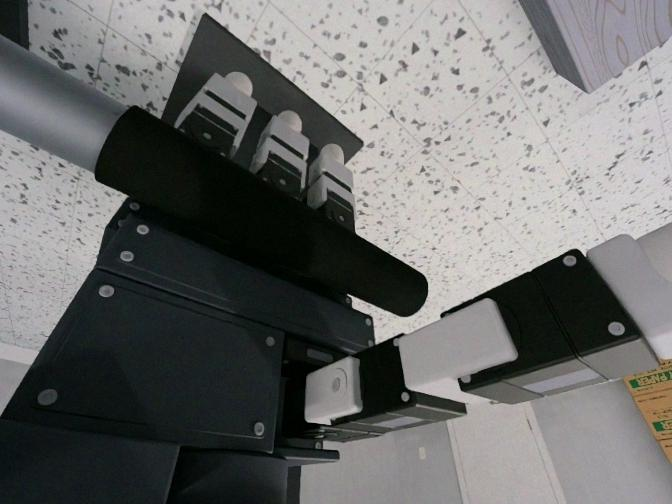

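move(arm1={"target": [-0.2800, -0.309, 0.545, 0, 0, 1, 0], "speed": 0.06, "joints": {"hand_index_mcp": -0.5, "hand_middle_mcp": -0.5, "hand_ring_mcp": -0.5, "hand_index_pip": -0.75, "hand_middle_pip": -0.75, "hand_ring_pip": -0.75, "hand_index_dip": -0.15, "hand_middle_dip": -0.15, "hand_ring_dip": -0.15}}, arm3={"joints": {"hand_index_mcp": -0.5, "hand_middle_mcp": -0.5, "hand_ring_mcp": -0.5, "hand_index_pip": -0.75, "hand_middle_pip": -0.75, "hand_ring_pip": -0.75, "hand_index_dip": -0.15, "hand_middle_dip": -0.15, "hand_ring_dip": -0.15}}, cameras=["all"])

Scene clock: 551.83 s.
Joint torques (N m): arm1=[1.26 -14.1 -0.25 0.59 -0.23 0.19] | arm2=[2.14 -21.19 2.24 0.02 0.9 -0.23] | arm3=[0.03 -14.62 -0.21 -0.2 0.16 -0.18] | arm4=[0.79 -18.37 2.19 1.65 -0.72 0.14]
Heat: arm1: hottest joint3_rad 39 °C; arm2: hottest joint2_rad 44 °C; arm3: hottest joint1_rad 33 °C; arm4: hottest joint2_rad 39 °C.
move: arm1 off_target; arm3 off_target
Joint velocities: within noise
arm1.joint_positions: joint1_rad=-0.244 joint2_rad=+2.515 joint3_rad=+0.849 joint4_rad=+0.082 joint5_rad=+0.010 joint6_rad=-0.178 hand_index_mcp=-0.395 hand_index_abd=+0.000 hand_index_pip=-0.713 hand_index_dip=-0.147 hand_middle_mcp=-0.417 hand_middle_abd=+0.000 hand_middle_pip=-0.715 hand_middle_dip=-0.144 hand_ring_mcp=-0.420 hand_ring_abd=+0.000 hand_ring_pip=-0.713 hand_ring_dip=-0.145 hand_thumb_cmc=-0.568 hand_thumb_axl=+0.680 hand_thumb_mcp=+0.217 hand_thumb_ipl=+0.167 hand_current_limit=+0.400 hand_speed=-0.300
arm1.joint_status: hand_index_mcp off_target (ended at -0.395, target -0.500); hand_index_pip off_target (ended at -0.713, target -0.750); hand_middle_mcp off_target (ended at -0.417, target -0.500); hand_middle_pip off_target (ended at -0.715, target -0.750); hand_ring_mcp off_target (ended at -0.420, target -0.500); hand_ring_pip off_target (ended at -0.713, target -0.750); the others done
arm1.hand_state: blocked,goal,blocked,goal,blocked,goal,blocked,goal,blocked,goal,blocked,goal,goal,goal,goal,goal
arm1.index_mcp_current_ma: 385
arm1.index_abd_current_ma: 0
arm1.index_pip_current_ma: 142
arm1.index_dip_current_ma: 10
arm1.middle_mcp_current_ma: 375
arm1.middle_abd_current_ma: 0
arm1.middle_pip_current_ma: 133
arm1.middle_dip_current_ma: 19
arm1.ring_mcp_current_ma: 363
arm1.ring_abd_current_ma: 0
arm1.ring_pip_current_ma: 140
arm1.ring_dip_current_ma: 16
arm1.thumb_cmc_current_ma: 4
arm1.thumb_axl_current_ma: 5
arm1.thumb_mcp_current_ma: -38
arm1.thumb_ipl_current_ma: -2
arm1.hand_goal_index_mcp: -0.500
arm1.hand_goal_index_abd: 0.000
arm1.hand_goal_index_pip: -0.750
arm1.hand_goal_index_dip: -0.150
arm1.hand_goal_middle_mcp: -0.500
arm1.hand_goal_middle_abd: 0.000
arm1.hand_goal_middle_pip: -0.750
arm1.hand_goal_middle_dip: -0.150
arm1.hand_goal_ring_mcp: -0.500
arm1.hand_goal_ring_abd: 0.000
arm1.hand_goal_ring_pip: -0.750
arm1.hand_goal_ring_dip: -0.150
arm1.hand_goal_thumb_cmc: -0.570
arm1.hand_goal_thumb_axl: 0.678
arm1.hand_goal_thumb_mcp: 0.226
arm1.hand_goal_thumb_ipl: 0.168
arm1.hand: x=-0.2757 y=-0.3129 z=+0.5442 quat_wxyz=(+0.001, +0.000, +1.000, -0.001) (m; scene frame)
arm1.hand_target: x=-0.2801 y=-0.3091 z=+0.5449 quat_wxyz=(+0.000, +0.000, +1.000, +0.000) (m; scene frame)
arm1.hand_status: done (0.006 m and 0.2 deg from the pose sent, 0.015 m and 0.8 deg at the start)
arm2, arm4: as last shown
arm2.joint_positions: joint1_rad=+0.974 joint2_rad=+2.771 joint3_rad=+1.386 joint4_rad=+0.033 joint5_rad=+0.264 joint6_rad=+0.891 hand_index_mcp=-0.395 hand_index_abd=-0.002 hand_index_pip=-0.733 hand_index_dip=-0.146 hand_middle_mcp=-0.411 hand_middle_abd=+0.003 hand_middle_pip=-0.720 hand_middle_dip=-0.142 hand_ring_mcp=-0.420 hand_ring_abd=-0.001 hand_ring_pip=-0.711 hand_ring_dip=-0.145 hand_thumb_cmc=-0.568 hand_thumb_axl=+0.680 hand_thumb_mcp=+0.219 hand_thumb_ipl=+0.168 hand_current_limit=+0.400 hand_speed=-0.300
arm2.hand_state: blocked,goal,goal,goal,blocked,goal,blocked,goal,blocked,goal,blocked,goal,goal,goal,goal,goal
arm2.index_abd_current_ma: -2
arm2.index_pip_current_ma: 43
arm2.index_dip_current_ma: 7
arm2.middle_pip_current_ma: 86
arm2.ring_mcp_current_ma: 315
arm2.ring_abd_current_ma: -1
arm2.ring_pip_current_ma: 123
arm2.ring_dip_current_ma: 9
arm2.thumb_axl_current_ma: 5
arm2.on_its_own: hand_index_pip moved -0.020 to your old target -0.750
arm2.hand: x=-0.0192 y=-0.3163 z=+0.5657 quat_wxyz=(-0.004, +0.000, +0.985, +0.170) (m; scene frame)
arm2.hand_target: x=-0.0168 y=-0.3091 z=+0.5692 quat_wxyz=(+0.000, +0.000, +0.985, +0.174) (m; scene frame)
arm3.joint_positions: joint1_rad=+0.142 joint2_rad=+2.450 joint3_rad=+0.766 joint4_rad=+0.096 joint5_rad=-0.003 joint6_rad=+0.138 hand_index_mcp=-0.397 hand_index_abd=+0.000 hand_index_pip=-0.734 hand_index_dip=-0.146 hand_middle_mcp=-0.392 hand_middle_abd=+0.000 hand_middle_pip=-0.735 hand_middle_dip=-0.148 hand_ring_mcp=-0.389 hand_ring_abd=+0.000 hand_ring_pip=-0.737 hand_ring_dip=-0.148 hand_thumb_cmc=-0.569 hand_thumb_axl=+0.678 hand_thumb_mcp=+0.222 hand_thumb_ipl=+0.167 hand_current_limit=+0.400 hand_speed=-0.300
arm3.joint_status: hand_index_mcp off_target (ended at -0.397, target -0.500); hand_middle_mcp off_target (ended at -0.392, target -0.500); hand_ring_mcp off_target (ended at -0.389, target -0.500); the others done
arm3.hand_state: blocked,goal,goal,goal,blocked,goal,goal,goal,blocked,goal,goal,goal,goal,goal,goal,goal
arm3.index_mcp_current_ma: 331
arm3.index_abd_current_ma: 0
arm3.index_pip_current_ma: 21
arm3.index_dip_current_ma: 2
arm3.middle_mcp_current_ma: 350
arm3.middle_abd_current_ma: 0
arm3.middle_pip_current_ma: 18
arm3.middle_dip_current_ma: 1
arm3.ring_mcp_current_ma: 364
arm3.ring_abd_current_ma: 0
arm3.ring_pip_current_ma: 16
arm3.ring_dip_current_ma: 1
arm3.thumb_cmc_current_ma: 0
arm3.thumb_axl_current_ma: 0
arm3.thumb_mcp_current_ma: -4
arm3.thumb_ipl_current_ma: 0
arm3.hand_goal_index_mcp: -0.500
arm3.hand_goal_index_abd: 0.000
arm3.hand_goal_index_pip: -0.750
arm3.hand_goal_index_dip: -0.150
arm3.hand_goal_middle_mcp: -0.500
arm3.hand_goal_middle_abd: 0.000
arm3.hand_goal_middle_pip: -0.750
arm3.hand_goal_middle_dip: -0.150
arm3.hand_goal_ring_mcp: -0.500
arm3.hand_goal_ring_abd: 0.000
arm3.hand_goal_ring_pip: -0.750
arm3.hand_goal_ring_dip: -0.150
arm3.hand_goal_thumb_cmc: -0.570
arm3.hand_goal_thumb_axl: 0.678
arm3.hand_goal_thumb_mcp: 0.226
arm3.hand_goal_thumb_ipl: 0.168
arm3.hand: x=-0.3238 y=+0.3431 z=+0.5443 quat_wxyz=(-0.007, +1.000, +0.001, -0.001) (m; scene frame)
arm3.hand_target: x=-0.3260 y=+0.3371 z=+0.5520 quat_wxyz=(+0.000, +1.000, +0.000, +0.000) (m; scene frame)
arm3.hand_status: not commanded
arm4.joint_positions: joint1_rad=-1.045 joint2_rad=+2.744 joint3_rad=+1.271 joint4_rad=+0.084 joint5_rad=-0.296 joint6_rad=-0.955 hand_index_mcp=-0.405 hand_index_abd=-0.002 hand_index_pip=-0.727 hand_index_dip=-0.150 hand_middle_mcp=-0.390 hand_middle_abd=+0.003 hand_middle_pip=-0.735 hand_middle_dip=-0.154 hand_ring_mcp=-0.372 hand_ring_abd=+0.003 hand_ring_pip=-0.748 hand_ring_dip=-0.148 hand_thumb_cmc=-0.571 hand_thumb_axl=+0.680 hand_thumb_mcp=+0.220 hand_thumb_ipl=+0.168 hand_current_limit=+0.400 hand_speed=-0.300
arm4.hand_state: blocked,goal,blocked,goal,blocked,goal,goal,goal,blocked,goal,goal,goal,goal,goal,goal,goal
arm4.index_mcp_current_ma: 245
arm4.index_pip_current_ma: 24
arm4.middle_mcp_current_ma: 312
arm4.middle_pip_current_ma: 13
arm4.middle_dip_current_ma: -2
arm4.hand: x=-0.0611 y=+0.3373 z=+0.5682 quat_wxyz=(+0.168, +0.986, +0.002, +0.002) (m; scene frame)
arm4.hand_target: x=-0.0616 y=+0.3304 z=+0.5702 quat_wxyz=(+0.173, +0.985, +0.000, +0.000) (m; scene frame)
pictures: arm1_cam_wrist, arm2_cam_wrist, arm3_cam_wrist, arm4_cam_wrist, cam_high, cam_low
camera_calibration:
arm1_cam_wrist: T_world_to_cam=[[0.763713, 0.644237, -0.0412429, 0.472172], [0.477673, -0.520973, 0.707401, -0.454496], [0.434247, -0.559951, -0.705609, 0.453814], [0, 0, 0, 1]] pos_world=[-0.340571, -0.286857, 0.661199]
arm2_cam_wrist: T_world_to_cam=[[0.76062, 0.606005, 0.232839, 0.10345], [0.43207, -0.740234, 0.51514, -0.562207], [0.484533, -0.291223, -0.824874, 0.512195], [0, 0, 0, 1]] pos_world=[-0.0839486, -0.329693, 0.688024]
arm3_cam_wrist: T_world_to_cam=[[-0.762878, -0.646488, 0.00835914, -0.00120742], [-0.416973, 0.501841, 0.757819, -0.768366], [-0.494116, 0.574638, -0.652411, 0.123612], [0, 0, 0, 1]] pos_world=[-0.26023, 0.313785, 0.662938]
arm4_cam_wrist: T_world_to_cam=[[-0.800383, -0.572771, 0.176977, 0.08246], [-0.447353, 0.767167, 0.459707, -0.58922], [-0.399078, 0.288771, -0.870258, 0.505881], [0, 0, 0, 1]] pos_world=[0.00429619, 0.353177, 0.696522]

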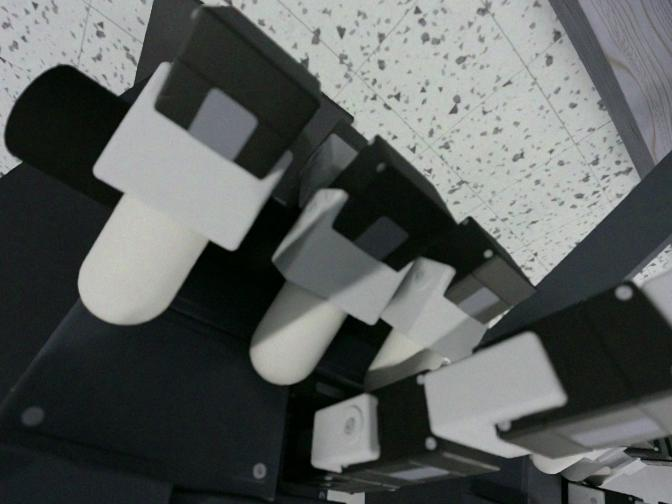

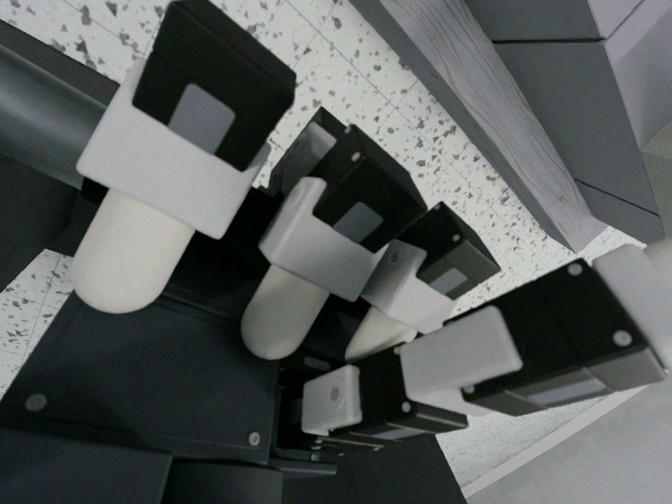

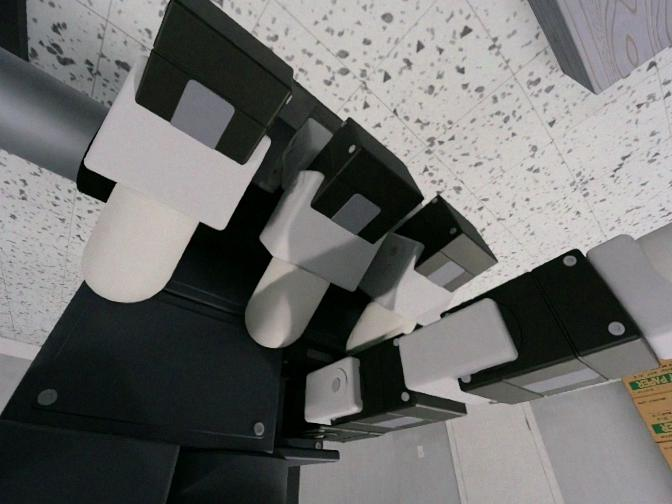

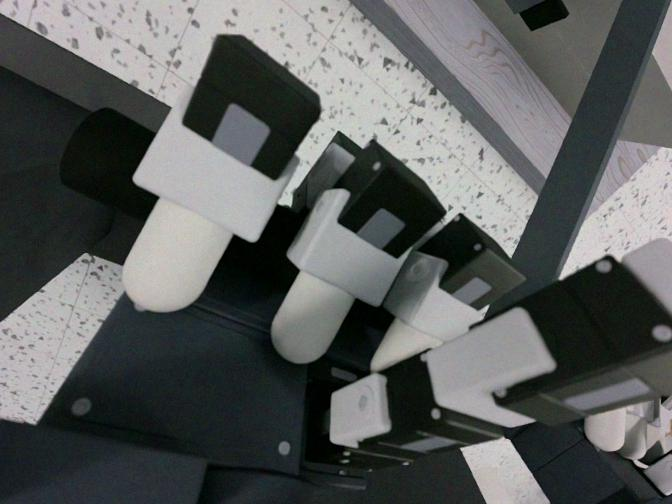

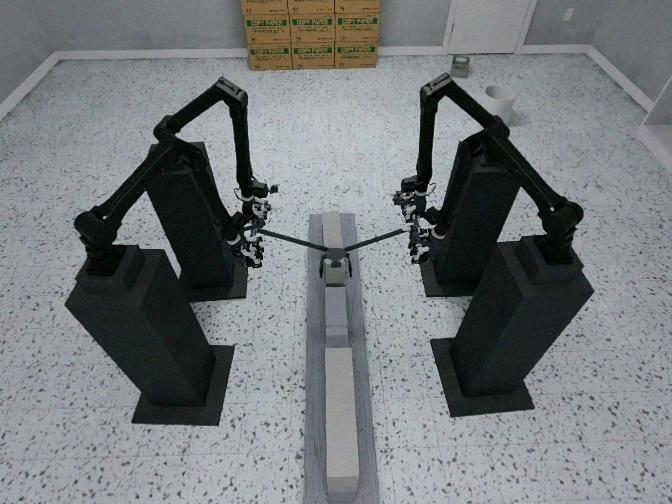

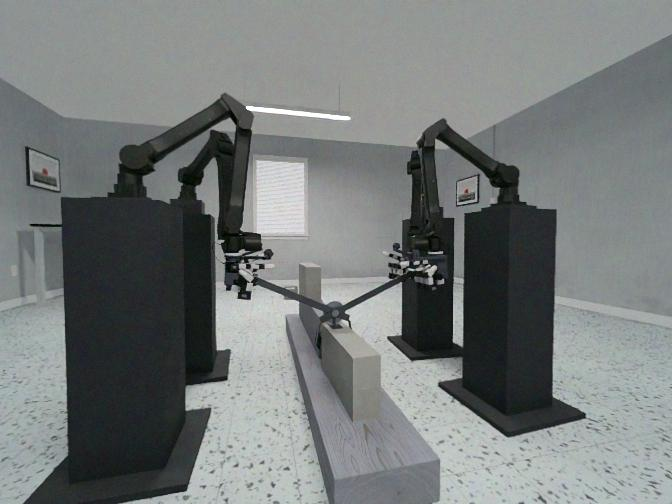

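move(arm1={"target": [-0.2800, -0.340, 0.580, 0, 0, 1, 0], "speed": 0.06}, arm2={"target": [-0.0170, -0.340, 0.605, 0, 0, 0.9848, 0.1736], "speed": 0.06}, arm3={"target": [-0.3260, 0.367, 0.587, 0, 1, 0, 0], "speed": 0.06}, arm4={"target": [-0.0620, 0.361, 0.606, 0.1736, 0.9848, 0, 0], "speed": 0.06}, cameras=["cam_low", "cam_high"])

zoom_image(camera="cam_low", region=[260, 230, 400, 370])

zoom_image(camera="cam_high", region=[230, 170, 450, 290])

Scene clock: 557.70 s.
Joint torques (N m): arm1=[0.09 -14.68 -5.14 0.79 -0.13 0] | arm2=[5.42 -23.59 -0.85 -0.03 0.53 0.23] | arm3=[1.2 -14.62 -3.81 -0.31 0.15 -0.04] | arm4=[-3.49 -19.66 -0.32 1.21 -0.41 -0.19]
Heat: arm1: hottest joint3_rad 38 °C; arm2: hottest joint2_rad 44 °C; arm3: hottest joint1_rad 33 °C; arm4: hottest joint2_rad 39 °C.
move: arm1 off_target; arm2 off_target; arm3 off_target; arm4 off_target
Joint velocities: within noise
arm1.joint_positions: joint1_rad=-0.244 joint2_rad=+2.427 joint3_rad=+0.782 joint4_rad=+0.111 joint5_rad=+0.008 joint6_rad=-0.173 hand_index_mcp=-0.395 hand_index_abd=+0.000 hand_index_pip=-0.713 hand_index_dip=-0.147 hand_middle_mcp=-0.417 hand_middle_abd=+0.001 hand_middle_pip=-0.714 hand_middle_dip=-0.144 hand_ring_mcp=-0.420 hand_ring_abd=+0.000 hand_ring_pip=-0.708 hand_ring_dip=-0.145 hand_thumb_cmc=-0.568 hand_thumb_axl=+0.680 hand_thumb_mcp=+0.217 hand_thumb_ipl=+0.167 hand_current_limit=+0.400 hand_speed=-0.300
arm1.joint_status: not commanded
arm1.hand_state: blocked,goal,blocked,goal,blocked,goal,blocked,goal,blocked,goal,blocked,goal,goal,goal,goal,goal
arm1.index_mcp_current_ma: 385
arm1.index_abd_current_ma: 0
arm1.index_pip_current_ma: 142
arm1.index_dip_current_ma: 7
arm1.middle_mcp_current_ma: 375
arm1.middle_abd_current_ma: 1
arm1.middle_pip_current_ma: 136
arm1.middle_dip_current_ma: 19
arm1.ring_mcp_current_ma: 363
arm1.ring_abd_current_ma: 0
arm1.ring_pip_current_ma: 165
arm1.ring_dip_current_ma: 16
arm1.thumb_cmc_current_ma: 4
arm1.thumb_axl_current_ma: 5
arm1.thumb_mcp_current_ma: -39
arm1.thumb_ipl_current_ma: -2
arm1.hand_goal_index_mcp: -0.500
arm1.hand_goal_index_abd: 0.000
arm1.hand_goal_index_pip: -0.750
arm1.hand_goal_index_dip: -0.150
arm1.hand_goal_middle_mcp: -0.500
arm1.hand_goal_middle_abd: 0.000
arm1.hand_goal_middle_pip: -0.750
arm1.hand_goal_middle_dip: -0.150
arm1.hand_goal_ring_mcp: -0.500
arm1.hand_goal_ring_abd: 0.000
arm1.hand_goal_ring_pip: -0.750
arm1.hand_goal_ring_dip: -0.150
arm1.hand_goal_thumb_cmc: -0.570
arm1.hand_goal_thumb_axl: 0.678
arm1.hand_goal_thumb_mcp: 0.226
arm1.hand_goal_thumb_ipl: 0.168
arm1.hand: x=-0.2746 y=-0.3097 z=+0.5777 quat_wxyz=(+0.004, +0.003, +1.000, +0.023) (m; scene frame)
arm1.hand_target: x=-0.2799 y=-0.3391 z=+0.5794 quat_wxyz=(+0.000, +0.000, +1.000, +0.000) (m; scene frame)
arm1.hand_status: off_target (0.031 m and 2.7 deg from the pose sent, 0.045 m and 0.2 deg at the start)
arm2.joint_positions: joint1_rad=+0.974 joint2_rad=+2.699 joint3_rad=+1.311 joint4_rad=+0.044 joint5_rad=+0.285 joint6_rad=+0.899 hand_index_mcp=-0.398 hand_index_abd=-0.002 hand_index_pip=-0.731 hand_index_dip=-0.146 hand_middle_mcp=-0.411 hand_middle_abd=+0.003 hand_middle_pip=-0.720 hand_middle_dip=-0.142 hand_ring_mcp=-0.420 hand_ring_abd=-0.001 hand_ring_pip=-0.711 hand_ring_dip=-0.144 hand_thumb_cmc=-0.569 hand_thumb_axl=+0.680 hand_thumb_mcp=+0.219 hand_thumb_ipl=+0.168 hand_current_limit=+0.400 hand_speed=-0.300
arm2.joint_status: not commanded
arm2.hand_state: blocked,goal,goal,goal,blocked,goal,blocked,goal,blocked,goal,blocked,goal,goal,goal,goal,goal
arm2.index_mcp_current_ma: 385
arm2.index_abd_current_ma: -2
arm2.index_pip_current_ma: 50
arm2.index_dip_current_ma: 7
arm2.middle_mcp_current_ma: 355
arm2.middle_abd_current_ma: 4
arm2.middle_pip_current_ma: 86
arm2.middle_dip_current_ma: 18
arm2.ring_mcp_current_ma: 313
arm2.ring_abd_current_ma: -2
arm2.ring_pip_current_ma: 123
arm2.ring_dip_current_ma: 12
arm2.thumb_cmc_current_ma: 2
arm2.thumb_axl_current_ma: 5
arm2.thumb_mcp_current_ma: -21
arm2.thumb_ipl_current_ma: 0
arm2.hand_goal_index_mcp: -0.500
arm2.hand_goal_index_abd: 0.000
arm2.hand_goal_index_pip: -0.750
arm2.hand_goal_index_dip: -0.150
arm2.hand_goal_middle_mcp: -0.500
arm2.hand_goal_middle_abd: 0.000
arm2.hand_goal_middle_pip: -0.750
arm2.hand_goal_middle_dip: -0.150
arm2.hand_goal_ring_mcp: -0.500
arm2.hand_goal_ring_abd: 0.000
arm2.hand_goal_ring_pip: -0.750
arm2.hand_goal_ring_dip: -0.150
arm2.hand_goal_thumb_cmc: -0.570
arm2.hand_goal_thumb_axl: 0.678
arm2.hand_goal_thumb_mcp: 0.226
arm2.hand_goal_thumb_ipl: 0.168
arm2.hand: x=-0.0111 y=-0.3184 z=+0.5951 quat_wxyz=(-0.001, +0.006, +0.984, +0.180) (m; scene frame)
arm2.hand_target: x=-0.0165 y=-0.3391 z=+0.6040 quat_wxyz=(+0.000, +0.000, +0.985, +0.174) (m; scene frame)
arm2.hand_status: off_target (0.025 m and 1.0 deg from the pose sent, 0.046 m and 0.6 deg at the start)
arm3.joint_positions: joint1_rad=+0.142 joint2_rad=+2.349 joint3_rad=+0.696 joint4_rad=+0.118 joint5_rad=-0.002 joint6_rad=+0.134 hand_index_mcp=-0.401 hand_index_abd=+0.000 hand_index_pip=-0.724 hand_index_dip=-0.150 hand_middle_mcp=-0.398 hand_middle_abd=+0.000 hand_middle_pip=-0.727 hand_middle_dip=-0.153 hand_ring_mcp=-0.393 hand_ring_abd=+0.000 hand_ring_pip=-0.732 hand_ring_dip=-0.151 hand_thumb_cmc=-0.569 hand_thumb_axl=+0.678 hand_thumb_mcp=+0.222 hand_thumb_ipl=+0.167 hand_current_limit=+0.400 hand_speed=-0.300
arm3.joint_status: not commanded
arm3.hand_state: blocked,goal,blocked,goal,blocked,goal,blocked,goal,blocked,goal,goal,goal,goal,goal,goal,goal
arm3.index_mcp_current_ma: 308
arm3.index_abd_current_ma: 0
arm3.index_pip_current_ma: 41
arm3.index_dip_current_ma: 0
arm3.middle_mcp_current_ma: 325
arm3.middle_abd_current_ma: 0
arm3.middle_pip_current_ma: 34
arm3.middle_dip_current_ma: -2
arm3.ring_mcp_current_ma: 345
arm3.ring_abd_current_ma: 0
arm3.ring_pip_current_ma: 25
arm3.ring_dip_current_ma: 0
arm3.thumb_cmc_current_ma: 0
arm3.thumb_axl_current_ma: 0
arm3.thumb_mcp_current_ma: -4
arm3.thumb_ipl_current_ma: 0
arm3.hand_goal_index_mcp: -0.500
arm3.hand_goal_index_abd: 0.000
arm3.hand_goal_index_pip: -0.750
arm3.hand_goal_index_dip: -0.150
arm3.hand_goal_middle_mcp: -0.500
arm3.hand_goal_middle_abd: 0.000
arm3.hand_goal_middle_pip: -0.750
arm3.hand_goal_middle_dip: -0.150
arm3.hand_goal_ring_mcp: -0.500
arm3.hand_goal_ring_abd: 0.000
arm3.hand_goal_ring_pip: -0.750
arm3.hand_goal_ring_dip: -0.150
arm3.hand_goal_thumb_cmc: -0.570
arm3.hand_goal_thumb_axl: 0.678
arm3.hand_goal_thumb_mcp: 0.226
arm3.hand_goal_thumb_ipl: 0.168
arm3.hand: x=-0.3229 y=+0.3392 z=+0.5803 quat_wxyz=(+0.019, +1.000, +0.003, +0.003) (m; scene frame)
arm3.hand_target: x=-0.3262 y=+0.3663 z=+0.5859 quat_wxyz=(+0.000, +1.000, +0.000, +0.000) (m; scene frame)
arm3.hand_status: off_target (0.029 m and 2.3 deg from the pose sent, 0.049 m and 0.8 deg at the start)
arm4.joint_positions: joint1_rad=-1.045 joint2_rad=+2.663 joint3_rad=+1.192 joint4_rad=+0.091 joint5_rad=-0.314 joint6_rad=-0.977 hand_index_mcp=-0.405 hand_index_abd=-0.002 hand_index_pip=-0.725 hand_index_dip=-0.151 hand_middle_mcp=-0.393 hand_middle_abd=+0.003 hand_middle_pip=-0.730 hand_middle_dip=-0.155 hand_ring_mcp=-0.383 hand_ring_abd=+0.003 hand_ring_pip=-0.739 hand_ring_dip=-0.154 hand_thumb_cmc=-0.571 hand_thumb_axl=+0.680 hand_thumb_mcp=+0.220 hand_thumb_ipl=+0.168 hand_current_limit=+0.400 hand_speed=-0.300
arm4.joint_status: not commanded
arm4.hand_state: blocked,goal,blocked,goal,blocked,goal,goal,goal,blocked,goal,goal,goal,goal,goal,goal,goal
arm4.index_mcp_current_ma: 245
arm4.index_abd_current_ma: 0
arm4.index_pip_current_ma: 27
arm4.index_dip_current_ma: 0
arm4.middle_mcp_current_ma: 299
arm4.middle_abd_current_ma: 1
arm4.middle_pip_current_ma: 19
arm4.middle_dip_current_ma: -2
arm4.ring_mcp_current_ma: 340
arm4.ring_abd_current_ma: 1
arm4.ring_pip_current_ma: 8
arm4.ring_dip_current_ma: -1
arm4.thumb_cmc_current_ma: 0
arm4.thumb_axl_current_ma: 1
arm4.thumb_mcp_current_ma: -4
arm4.thumb_ipl_current_ma: 0
arm4.hand_goal_index_mcp: -0.500
arm4.hand_goal_index_abd: 0.000
arm4.hand_goal_index_pip: -0.750
arm4.hand_goal_index_dip: -0.150
arm4.hand_goal_middle_mcp: -0.500
arm4.hand_goal_middle_abd: 0.000
arm4.hand_goal_middle_pip: -0.750
arm4.hand_goal_middle_dip: -0.150
arm4.hand_goal_ring_mcp: -0.500
arm4.hand_goal_ring_abd: 0.000
arm4.hand_goal_ring_pip: -0.750
arm4.hand_goal_ring_dip: -0.150
arm4.hand_goal_thumb_cmc: -0.570
arm4.hand_goal_thumb_axl: 0.678
arm4.hand_goal_thumb_mcp: 0.226
arm4.hand_goal_thumb_ipl: 0.168
arm4.hand: x=-0.0526 y=+0.3375 z=+0.6014 quat_wxyz=(+0.178, +0.984, +0.015, +0.002) (m; scene frame)
arm4.hand_target: x=-0.0615 y=+0.3601 z=+0.6054 quat_wxyz=(+0.174, +0.985, +0.000, +0.000) (m; scene frame)
arm4.hand_status: off_target (0.026 m and 1.8 deg from the pose sent, 0.045 m and 0.7 deg at the start)
pictures: cam_high, cam_low

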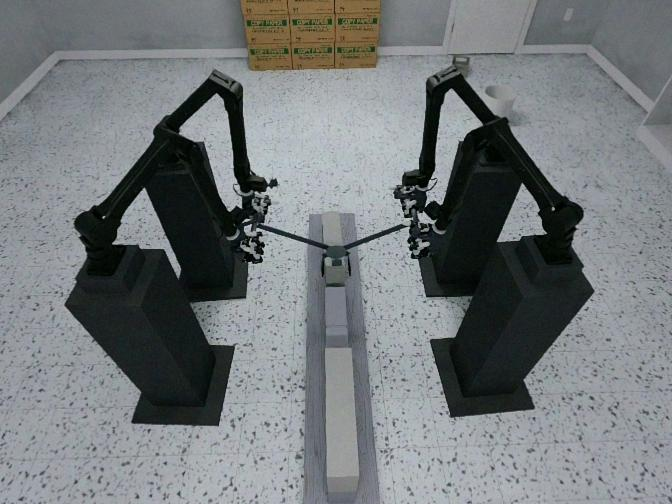

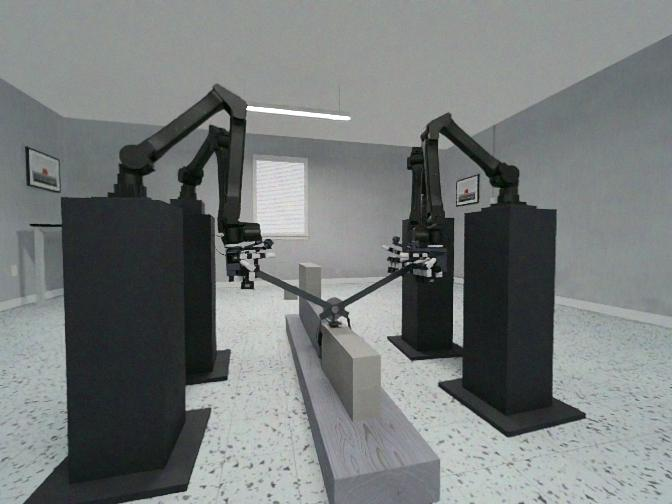

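Scaled by 3.600 from the camera's 672x504 image, which has a finer 960x720 frame.

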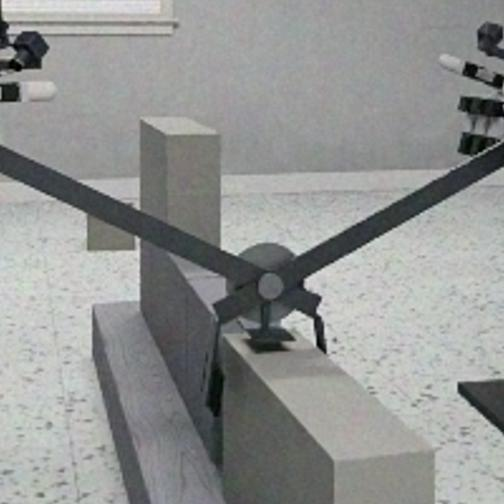

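Scaled by 2.291 from the camera's 672x504 image, which has a finer 960x720 frame.

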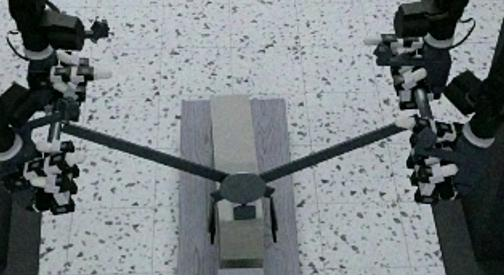

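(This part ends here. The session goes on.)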